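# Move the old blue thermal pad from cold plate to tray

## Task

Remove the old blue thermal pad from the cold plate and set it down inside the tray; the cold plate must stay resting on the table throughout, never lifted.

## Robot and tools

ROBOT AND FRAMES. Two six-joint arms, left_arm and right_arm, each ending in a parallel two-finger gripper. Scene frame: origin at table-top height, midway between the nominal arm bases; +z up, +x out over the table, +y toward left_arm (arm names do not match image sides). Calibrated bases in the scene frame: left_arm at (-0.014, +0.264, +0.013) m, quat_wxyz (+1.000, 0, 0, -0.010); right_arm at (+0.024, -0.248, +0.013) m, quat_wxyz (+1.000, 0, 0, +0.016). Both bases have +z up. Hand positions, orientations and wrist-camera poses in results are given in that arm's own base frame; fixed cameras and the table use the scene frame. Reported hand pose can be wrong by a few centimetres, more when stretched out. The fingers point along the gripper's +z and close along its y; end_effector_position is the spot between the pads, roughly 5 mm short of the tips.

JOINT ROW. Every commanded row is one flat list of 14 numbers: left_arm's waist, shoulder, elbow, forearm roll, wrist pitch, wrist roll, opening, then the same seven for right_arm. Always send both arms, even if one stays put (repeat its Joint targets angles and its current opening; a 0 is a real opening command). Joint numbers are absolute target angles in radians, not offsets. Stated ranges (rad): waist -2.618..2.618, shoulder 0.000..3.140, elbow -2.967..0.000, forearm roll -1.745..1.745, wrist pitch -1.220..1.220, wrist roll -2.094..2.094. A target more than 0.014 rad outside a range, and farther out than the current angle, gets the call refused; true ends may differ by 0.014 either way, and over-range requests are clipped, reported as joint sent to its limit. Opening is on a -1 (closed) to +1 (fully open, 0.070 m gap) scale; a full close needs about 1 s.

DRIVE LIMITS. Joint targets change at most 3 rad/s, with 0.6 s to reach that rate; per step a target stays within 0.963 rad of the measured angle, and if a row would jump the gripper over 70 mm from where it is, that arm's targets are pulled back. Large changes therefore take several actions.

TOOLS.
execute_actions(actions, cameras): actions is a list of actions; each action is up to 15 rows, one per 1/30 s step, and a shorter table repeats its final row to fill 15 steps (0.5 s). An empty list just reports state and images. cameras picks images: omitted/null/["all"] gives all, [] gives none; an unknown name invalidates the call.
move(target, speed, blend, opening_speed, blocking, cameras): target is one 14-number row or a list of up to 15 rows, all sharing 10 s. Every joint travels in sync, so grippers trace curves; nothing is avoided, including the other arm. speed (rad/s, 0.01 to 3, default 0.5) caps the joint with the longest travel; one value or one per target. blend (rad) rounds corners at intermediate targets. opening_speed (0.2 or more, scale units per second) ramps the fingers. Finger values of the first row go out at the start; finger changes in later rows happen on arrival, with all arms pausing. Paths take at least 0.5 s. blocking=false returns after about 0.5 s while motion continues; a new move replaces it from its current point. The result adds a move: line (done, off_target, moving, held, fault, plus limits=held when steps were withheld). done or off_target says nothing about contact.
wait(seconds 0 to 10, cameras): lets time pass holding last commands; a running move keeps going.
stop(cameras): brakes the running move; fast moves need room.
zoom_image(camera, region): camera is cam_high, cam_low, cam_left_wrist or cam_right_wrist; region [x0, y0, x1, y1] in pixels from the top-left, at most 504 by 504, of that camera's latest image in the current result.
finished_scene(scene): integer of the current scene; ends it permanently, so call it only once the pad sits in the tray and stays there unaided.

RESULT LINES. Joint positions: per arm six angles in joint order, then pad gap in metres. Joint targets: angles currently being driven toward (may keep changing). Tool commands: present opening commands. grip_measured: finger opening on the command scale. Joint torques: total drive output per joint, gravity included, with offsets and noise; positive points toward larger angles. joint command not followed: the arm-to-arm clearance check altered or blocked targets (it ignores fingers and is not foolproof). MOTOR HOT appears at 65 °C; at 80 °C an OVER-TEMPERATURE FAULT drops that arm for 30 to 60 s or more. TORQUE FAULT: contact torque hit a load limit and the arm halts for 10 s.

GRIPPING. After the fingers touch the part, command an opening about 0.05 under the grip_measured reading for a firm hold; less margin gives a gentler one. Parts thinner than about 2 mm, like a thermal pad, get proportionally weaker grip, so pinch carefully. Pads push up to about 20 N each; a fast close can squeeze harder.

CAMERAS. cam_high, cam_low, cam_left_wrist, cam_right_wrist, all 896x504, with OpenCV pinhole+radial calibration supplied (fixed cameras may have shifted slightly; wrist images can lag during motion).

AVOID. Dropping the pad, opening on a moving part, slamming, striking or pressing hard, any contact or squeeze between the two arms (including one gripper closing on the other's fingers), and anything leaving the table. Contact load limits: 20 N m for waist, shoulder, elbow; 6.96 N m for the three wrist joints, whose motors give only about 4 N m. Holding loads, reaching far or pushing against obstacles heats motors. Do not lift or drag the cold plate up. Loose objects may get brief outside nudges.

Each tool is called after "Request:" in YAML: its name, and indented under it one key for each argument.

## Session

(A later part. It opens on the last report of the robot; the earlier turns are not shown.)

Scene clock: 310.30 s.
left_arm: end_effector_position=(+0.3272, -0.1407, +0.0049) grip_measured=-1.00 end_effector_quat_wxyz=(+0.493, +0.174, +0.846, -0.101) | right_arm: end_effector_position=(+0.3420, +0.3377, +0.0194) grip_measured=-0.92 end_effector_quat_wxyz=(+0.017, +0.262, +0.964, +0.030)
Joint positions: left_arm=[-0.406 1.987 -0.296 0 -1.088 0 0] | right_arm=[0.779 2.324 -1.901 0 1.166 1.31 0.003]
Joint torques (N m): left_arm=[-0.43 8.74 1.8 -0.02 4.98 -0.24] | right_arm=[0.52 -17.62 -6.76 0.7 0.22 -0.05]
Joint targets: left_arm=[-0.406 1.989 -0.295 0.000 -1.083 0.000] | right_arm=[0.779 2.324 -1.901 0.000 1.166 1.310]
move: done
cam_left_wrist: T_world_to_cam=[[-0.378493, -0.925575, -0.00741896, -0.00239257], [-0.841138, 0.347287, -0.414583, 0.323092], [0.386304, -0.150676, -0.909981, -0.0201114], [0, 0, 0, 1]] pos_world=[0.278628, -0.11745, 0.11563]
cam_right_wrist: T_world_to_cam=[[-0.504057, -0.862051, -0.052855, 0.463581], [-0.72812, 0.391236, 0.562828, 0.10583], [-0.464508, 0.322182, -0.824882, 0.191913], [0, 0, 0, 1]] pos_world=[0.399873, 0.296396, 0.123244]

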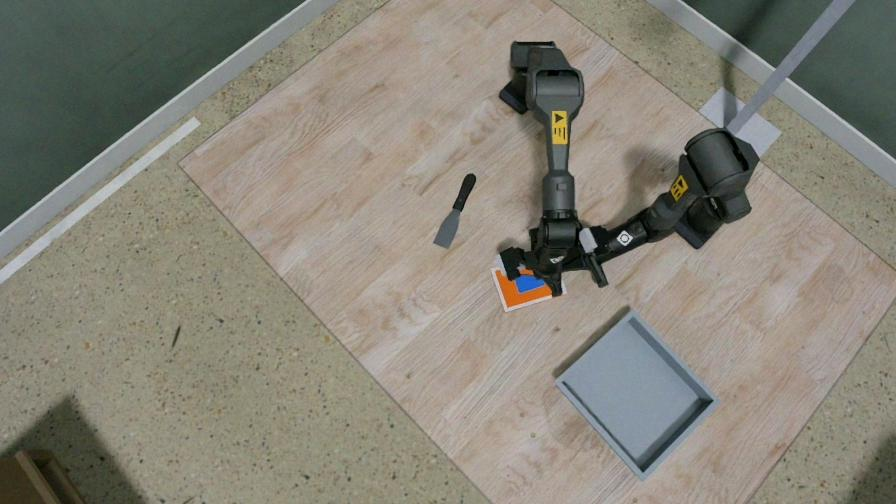

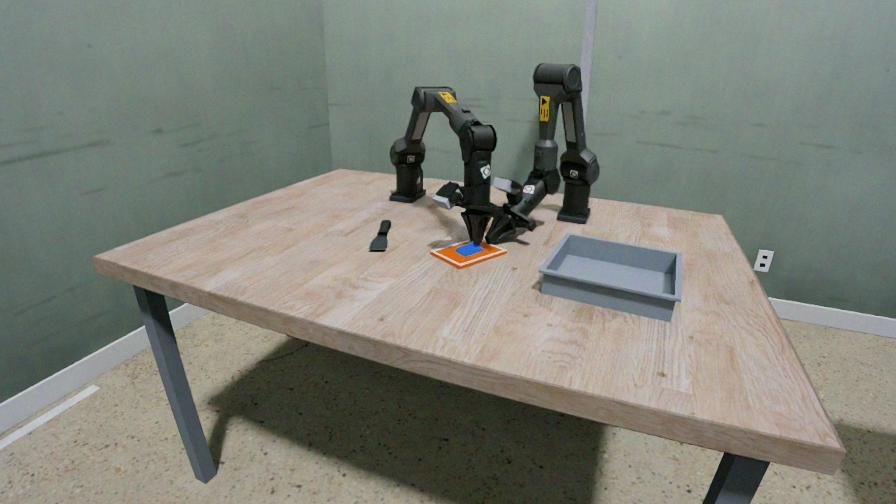

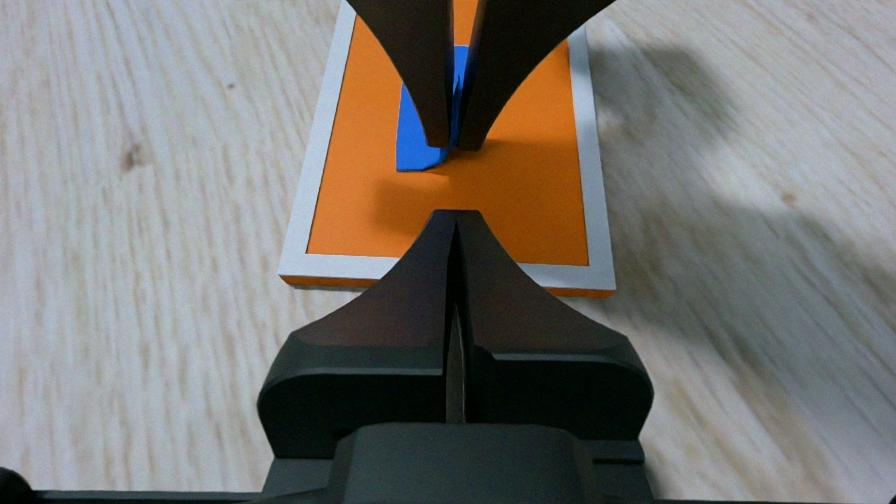

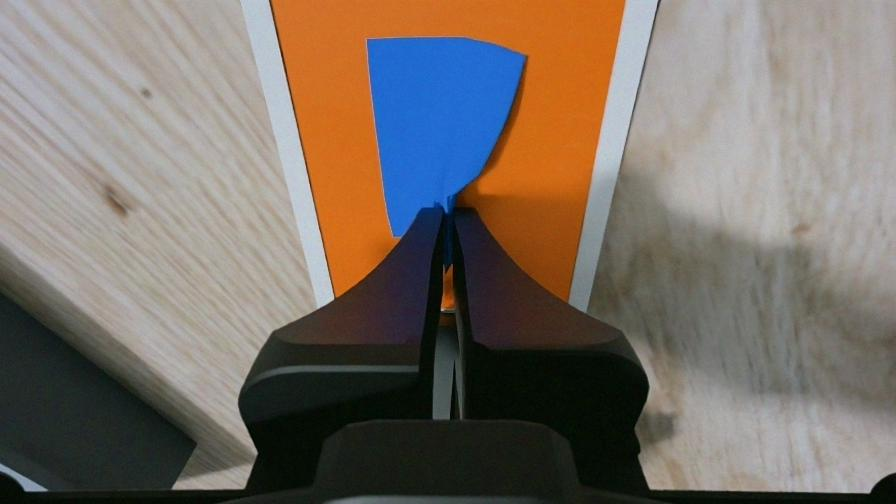

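Request:
move:
  target: [-0.406,1.989,-0.295,0,-1.0825,0,-1,0.7786,2.2024,-1.787,0,1.0681,1.31,-1]
  speed: 0.05

Request:
zoom_image:
  camera: "cam_low"
  region: [420, 200, 520, 280]

Scene clock: 318.00 s.
left_arm: end_effector_position=(+0.3268, -0.1405, +0.0047) grip_measured=-1.00 end_effector_quat_wxyz=(+0.493, +0.174, +0.846, -0.101) | right_arm: end_effector_position=(+0.3420, +0.3379, +0.0497) grip_measured=-0.92 end_effector_quat_wxyz=(+0.044, +0.262, +0.961, +0.076)
Joint positions: left_arm=[-0.406 1.988 -0.295 0 -1.091 0 0] | right_arm=[0.779 2.202 -1.787 0.001 1.068 1.31 0.003]
Joint torques (N m): left_arm=[-0.57 8.37 1.93 0.06 5.27 -0.24] | right_arm=[-1.23 -13.15 -5.1 -0.3 -0.12 0]
Joint targets: left_arm=[-0.406 1.989 -0.295 0.000 -1.083 0.000] | right_arm=[0.779 2.202 -1.787 0.000 1.068 1.310]
move: done
cam_left_wrist: T_world_to_cam=[[-0.378493, -0.925575, -0.00741896, -0.0023596], [-0.841138, 0.347287, -0.414583, 0.322644], [0.386304, -0.150676, -0.909981, -0.0200177], [0, 0, 0, 1]] pos_world=[0.278228, -0.11725, 0.11553]
cam_right_wrist: T_world_to_cam=[[-0.496557, -0.8542, -0.154185, 0.465142], [-0.768962, 0.350501, 0.534646, 0.117848], [-0.402653, 0.384045, -0.830891, 0.175044], [0, 0, 0, 1]] pos_world=[0.392072, 0.288794, 0.154153]

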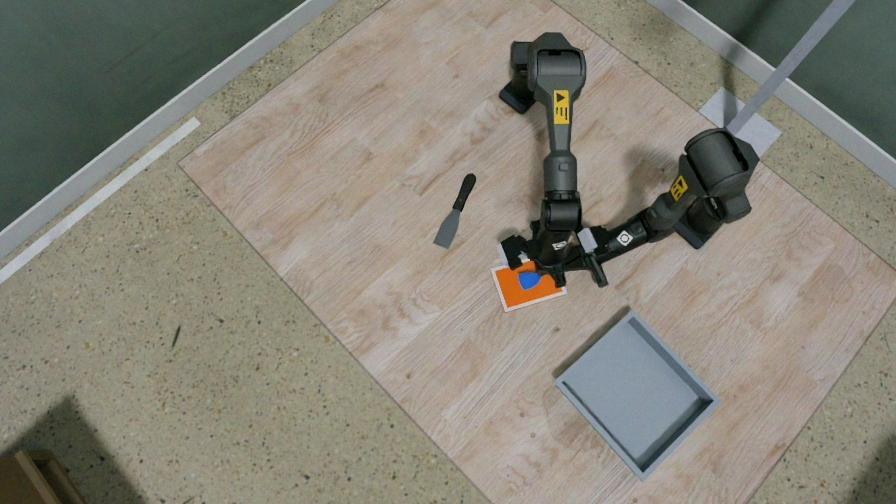

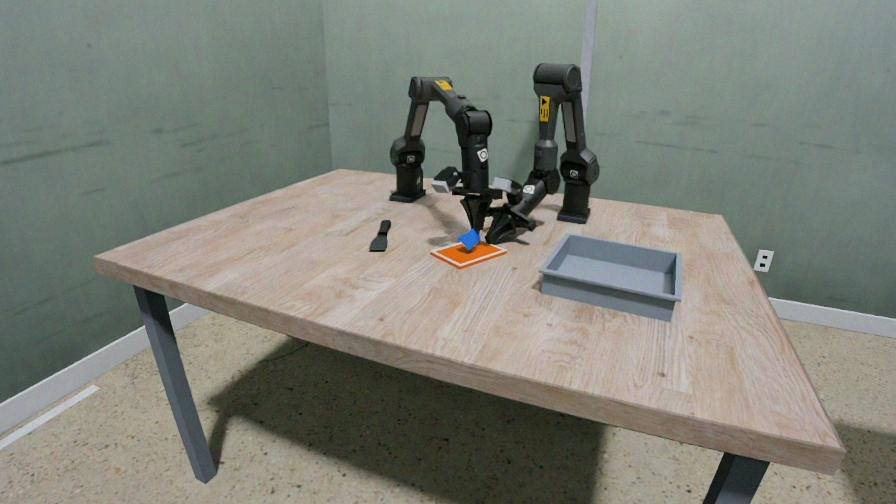

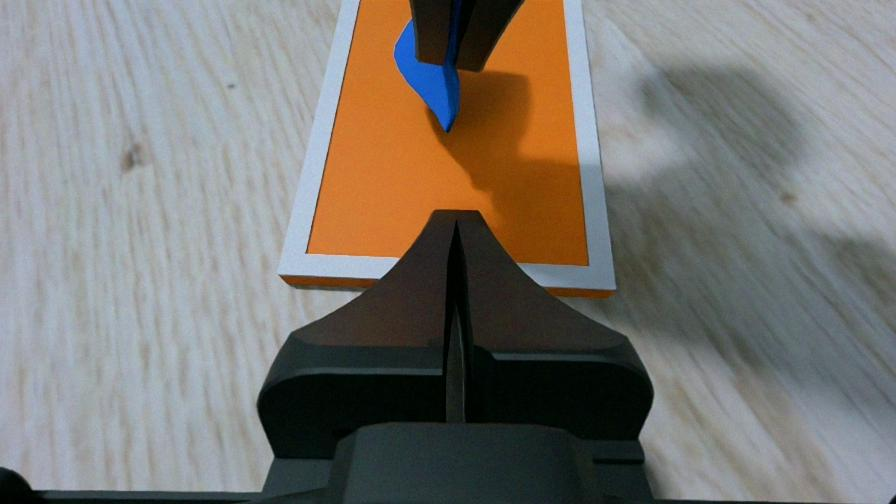

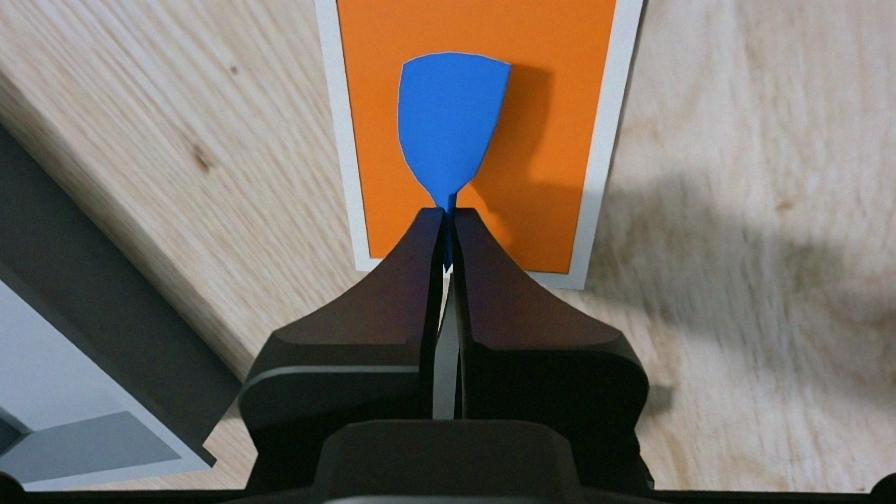

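Scaled by 5.040 (camera's finer frame: 1280x720).

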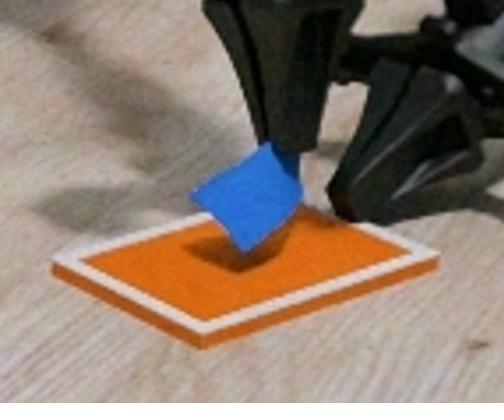

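Request:
move:
  target:
    - [-0.406,1.985,-0.295,0,-1.0785,0,-1,0.7786,1.7174,-1.405,0,0.822,1.31,-1]
    - [-0.406,1.7,-0.2989,0,-0.79,0,-1,0.7786,1.7174,-1.405,0,0.822,1.31,-1]
    - [-0.406,0.9,-0.6,0,0.3,0,-1,0.7786,1.7174,-1.405,0,0.822,1.31,-1]
  speed: [0.4,0.3,0.6]
  cameras: ["cam_high","cam_low"]

Request:
move:
  target: [1.4,0.725,-0.807,0,0.5,0,-1,0.7786,1.7174,-1.405,0,0.822,0.5,-1]
  speed: 0.8
  cameras: ["cam_high","cam_right_wrist"]

Scene clock: 342.03 s.
left_arm: end_effector_position=(+0.2733, -0.1176, +0.2288) grip_measured=-1.00 end_effector_quat_wxyz=(+0.495, +0.174, +0.845, -0.102) | right_arm: end_effector_position=(+0.3128, +0.3090, +0.1704) grip_measured=-0.92 end_effector_quat_wxyz=(+0.130, +0.254, +0.932, +0.225)
Joint positions: left_arm=[-0.406 0.898 -0.601 0 0.3 0 0] | right_arm=[0.779 1.717 -1.405 0.001 0.821 1.31 0.003]
Joint torques (N m): left_arm=[0.11 0.12 -4.46 -0.12 -1.33 -0.23] | right_arm=[-1.17 -8.71 -6.09 0.07 -0.33 0.14]
Joint targets: left_arm=[-0.406 0.900 -0.600 0.000 0.300 0.000] | right_arm=[0.779 1.717 -1.405 0.000 0.822 1.310]
move: done

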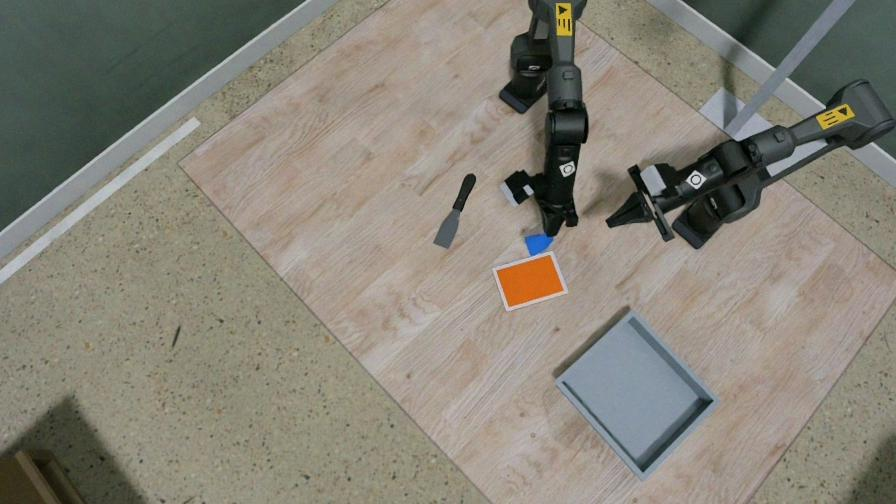

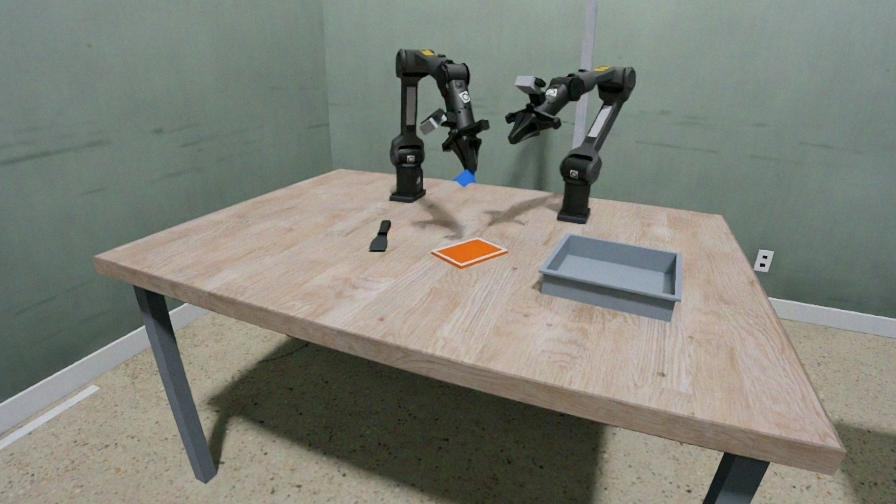

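Scene clock: 344.77 s.
left_arm: end_effector_position=(+0.0451, +0.2636, +0.3308) grip_measured=-1.00 end_effector_quat_wxyz=(+0.444, -0.525, +0.622, +0.374) | right_arm: end_effector_position=(+0.3128, +0.3090, +0.1704) grip_measured=-0.92 end_effector_quat_wxyz=(+0.208, -0.135, +0.956, +0.155)
Joint positions: left_arm=[1.402 0.725 -0.807 0 0.5 0 0] | right_arm=[0.779 1.717 -1.405 0.001 0.821 0.499 0.003]
Joint torques (N m): left_arm=[-0.63 -0.21 -4.97 0.05 -1.3 -0.23] | right_arm=[-1.13 -8.82 -5.76 0.1 -0.42 0.16]
Joint targets: left_arm=[1.400 0.725 -0.807 0.000 0.500 0.000] | right_arm=[0.779 1.717 -1.405 0.000 0.822 0.500]
move: done
cam_right_wrist: T_world_to_cam=[[0.318896, -0.920124, -0.227326, 0.222331], [-0.923614, -0.355517, 0.143333, 0.374128], [-0.212702, 0.164254, -0.963213, 0.305759], [0, 0, 0, 1]] pos_world=[0.339685, 0.287359, 0.291428]

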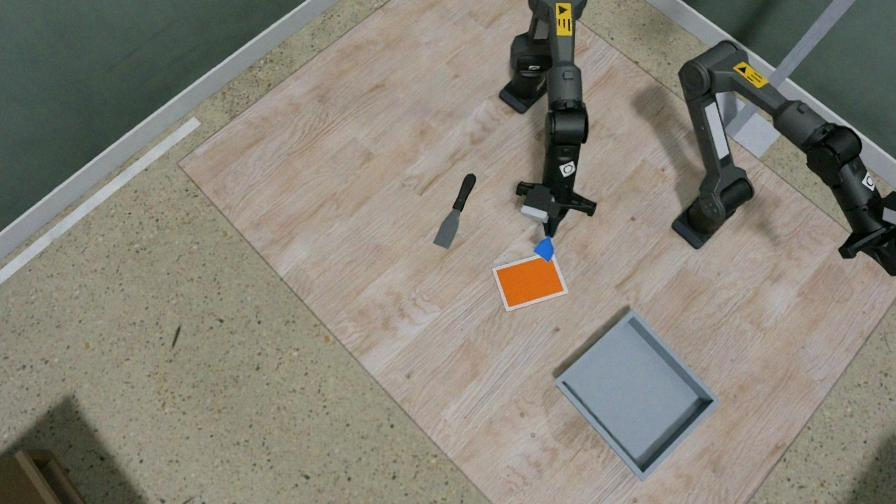

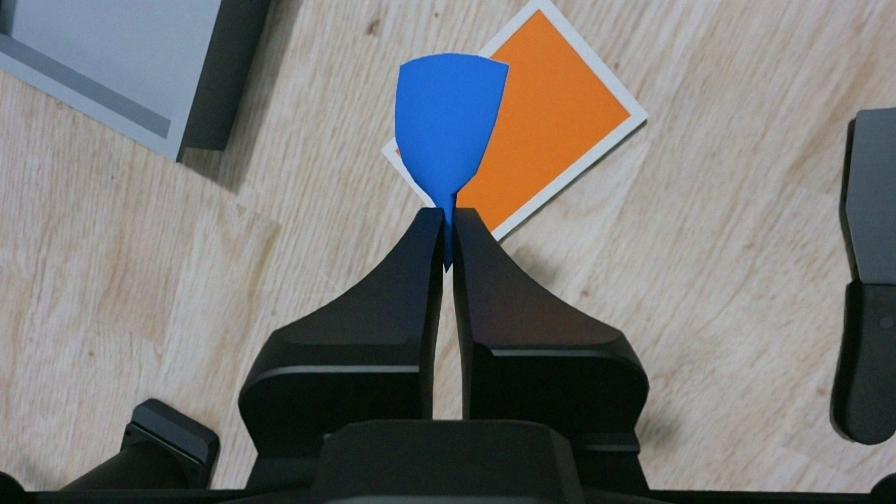

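Request:
move:
  target: [1.4,0.725,-0.807,0,0.5,0,-1,1.0145,2.5691,-2.4093,0,0.538,0,-1]
  speed: 0.6

Scene clock: 349.57 s.
left_arm: end_effector_position=(+0.0453, +0.2635, +0.3308) grip_measured=-1.00 end_effector_quat_wxyz=(+0.444, -0.525, +0.622, +0.374) | right_arm: end_effector_position=(+0.3646, +0.5879, +0.1205) grip_measured=-0.92 end_effector_quat_wxyz=(+0.404, -0.431, +0.775, +0.225)
Joint positions: left_arm=[1.401 0.725 -0.807 0 0.5 0 0] | right_arm=[1.016 2.569 -2.41 0.001 0.538 -0.001 0.003]
Joint torques (N m): left_arm=[-0.51 1.98 -3.98 0.08 -1.43 -0.23] | right_arm=[-1.31 -17.13 -5.85 0.12 -0.66 0.19]
Joint targets: left_arm=[1.400 0.725 -0.807 0.000 0.500 0.000] | right_arm=[1.015 2.569 -2.409 0.000 0.538 0.000]
move: done
cam_left_wrist: T_world_to_cam=[[0.988512, -0.151099, -0.00354596, 0.000106194], [-0.125691, -0.808804, -0.574489, 0.405841], [0.0839367, 0.568335, -0.818505, 0.240193], [0, 0, 0, 1]] pos_world=[0.0307444, 0.191752, 0.429751]
cam_right_wrist: T_world_to_cam=[[0.844413, -0.535608, 0.00953371, 0.00482449], [-0.501416, -0.796521, -0.337841, 0.691692], [0.188544, 0.280497, -0.941155, 0.00560078], [0, 0, 0, 1]] pos_world=[0.341696, 0.55196, 0.238907]

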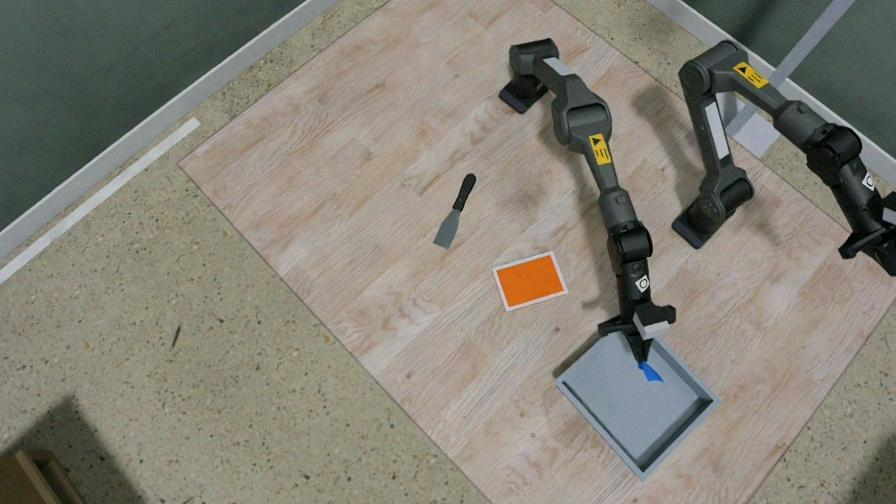

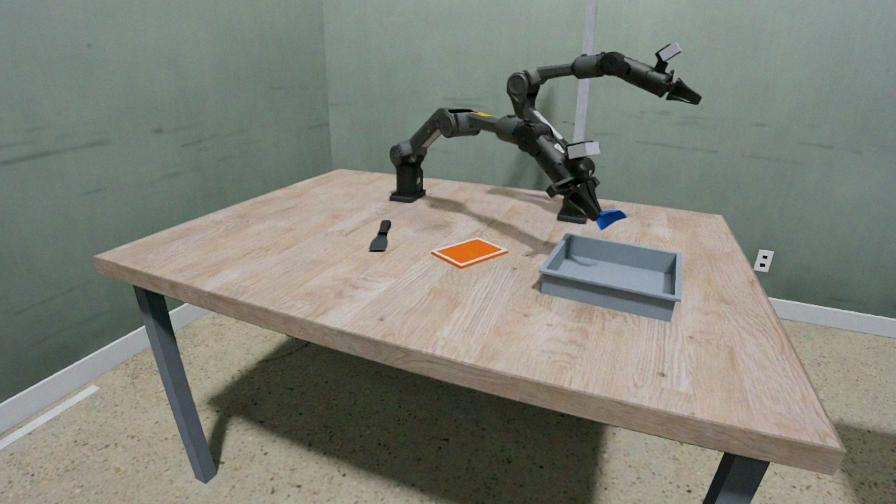

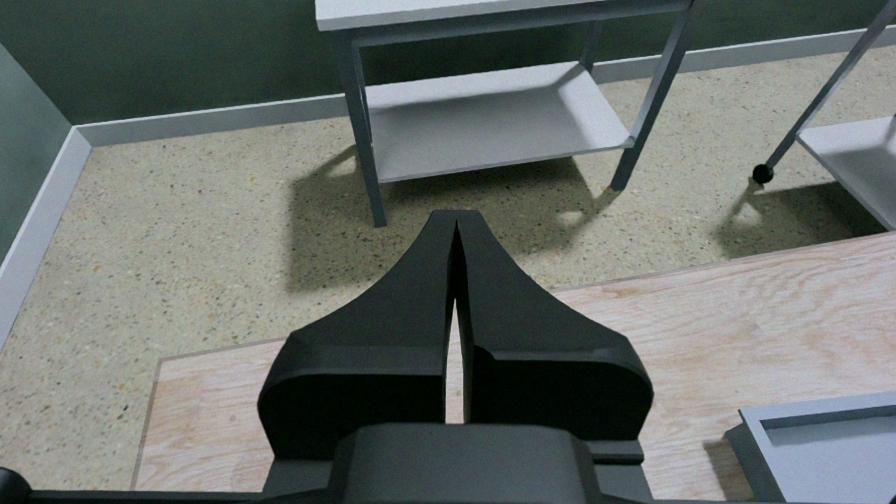

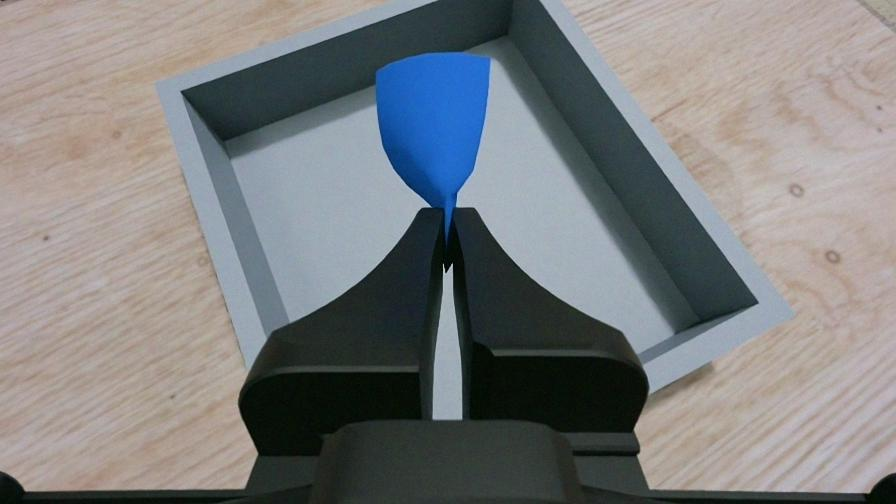

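Request:
move:
  target:
    - [1.4,0.725,-0.807,0,0.5,0,-1,1.0145,2.5904,-2.2721,0,0.3801,0,-1]
    - [1.4,0.725,-0.807,0,0.5,0,-1,1.0145,2.5904,-2.2721,0,0.3801,0,0.3]
  speed: 0.2
  opening_speed: 1

Scene clock: 355.53 s.
left_arm: end_effector_position=(+0.0453, +0.2635, +0.3308) grip_measured=-1.00 end_effector_quat_wxyz=(+0.444, -0.525, +0.622, +0.374) | right_arm: end_effector_position=(+0.3649, +0.5873, +0.0744) grip_measured=+0.30 end_effector_quat_wxyz=(+0.403, -0.431, +0.776, +0.224)
Joint positions: left_arm=[1.401 0.725 -0.807 0 0.5 0 0] | right_arm=[1.015 2.59 -2.271 0.001 0.38 0 0.045]
Joint torques (N m): left_arm=[-0.41 1.83 -4.06 0.09 -1.4 -0.22] | right_arm=[-1.11 -16.96 -6.55 0.03 -0.56 0.13]
Joint targets: left_arm=[1.400 0.725 -0.807 0.000 0.500 0.000] | right_arm=[1.014 2.590 -2.272 0.000 0.380 0.000]
move: done
cam_left_wrist: T_world_to_cam=[[0.988512, -0.151099, -0.00354596, 0.000106194], [-0.125691, -0.808804, -0.574489, 0.405841], [0.0839367, 0.568335, -0.818505, 0.240193], [0, 0, 0, 1]] pos_world=[0.0307444, 0.191752, 0.429751]
cam_right_wrist: T_world_to_cam=[[0.843683, -0.536769, 0.0088446, 0.00573281], [-0.503127, -0.796337, -0.335725, 0.676085], [0.18725, 0.278795, -0.941919, -0.0362228], [0, 0, 0, 1]] pos_world=[0.342102, 0.551567, 0.192809]

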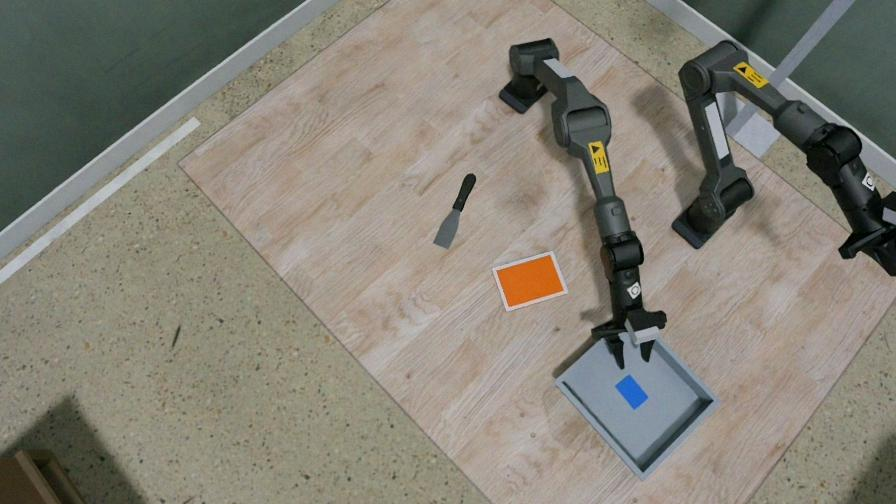

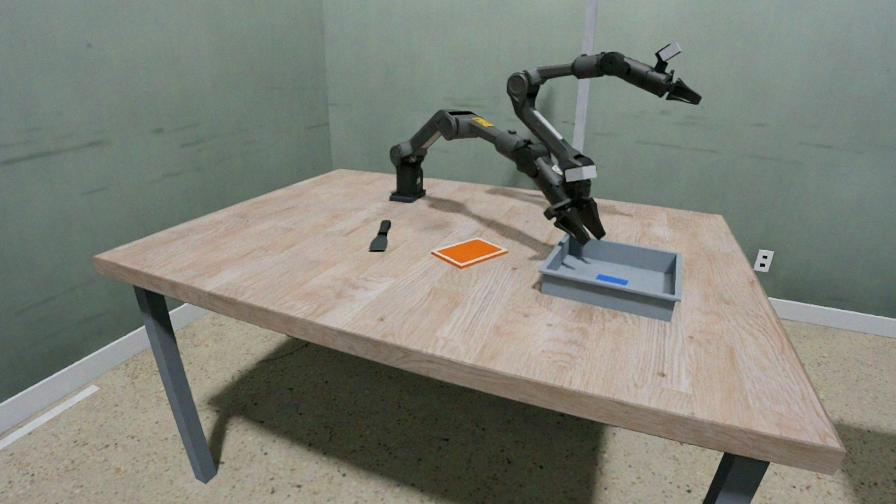

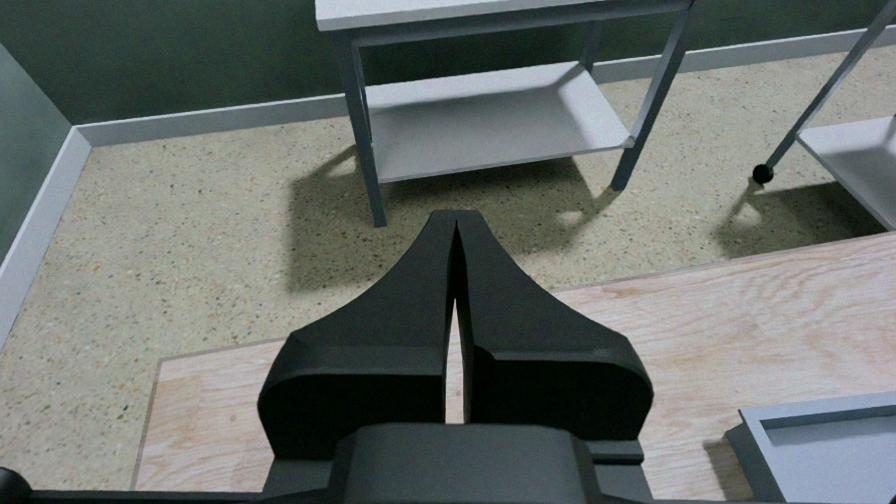

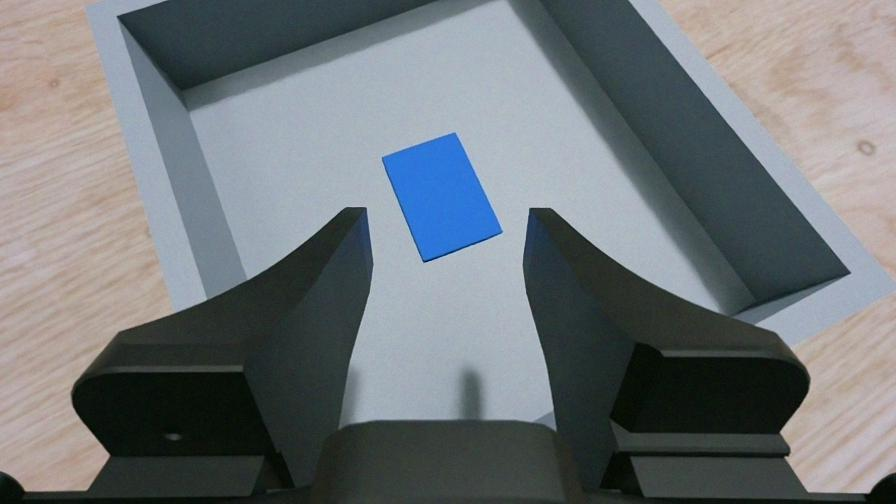

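Pad in tray, plate on table. Raise clear, then finish.

Request:
move:
  target: [1.4,0.725,-0.807,0,0.5,0,-1,1.0145,2.4,-2.35,0,0.5,0,0.3]
  cameras: ["cam_high"]

Request:
finished_scene:
  scene: 1

Scene clock: 359.27 s.
left_arm: end_effector_position=(+0.0453, +0.2635, +0.3308) grip_measured=-1.00 end_effector_quat_wxyz=(+0.444, -0.525, +0.622, +0.374) | right_arm: end_effector_position=(+0.3602, +0.5798, +0.2170) grip_measured=+0.30 end_effector_quat_wxyz=(+0.459, -0.413, +0.744, +0.256)
Joint positions: left_arm=[1.401 0.725 -0.807 0 0.5 0 0] | right_arm=[1.015 2.401 -2.35 0.001 0.5 0 0.046]
Joint torques (N m): left_arm=[-0.4 1.79 -4.03 0.1 -1.38 -0.21] | right_arm=[-0.83 -15.92 -6.24 -0.02 -0.74 0.1]
Joint targets: left_arm=[1.400 0.725 -0.807 0.000 0.500 0.000] | right_arm=[1.014 2.400 -2.350 0.000 0.500 0.000]
move: done

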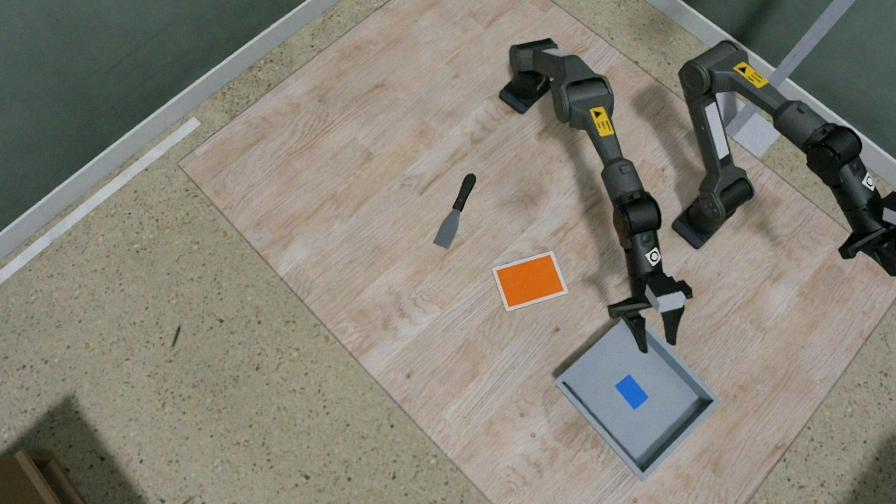

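The scene is finished: the task was done.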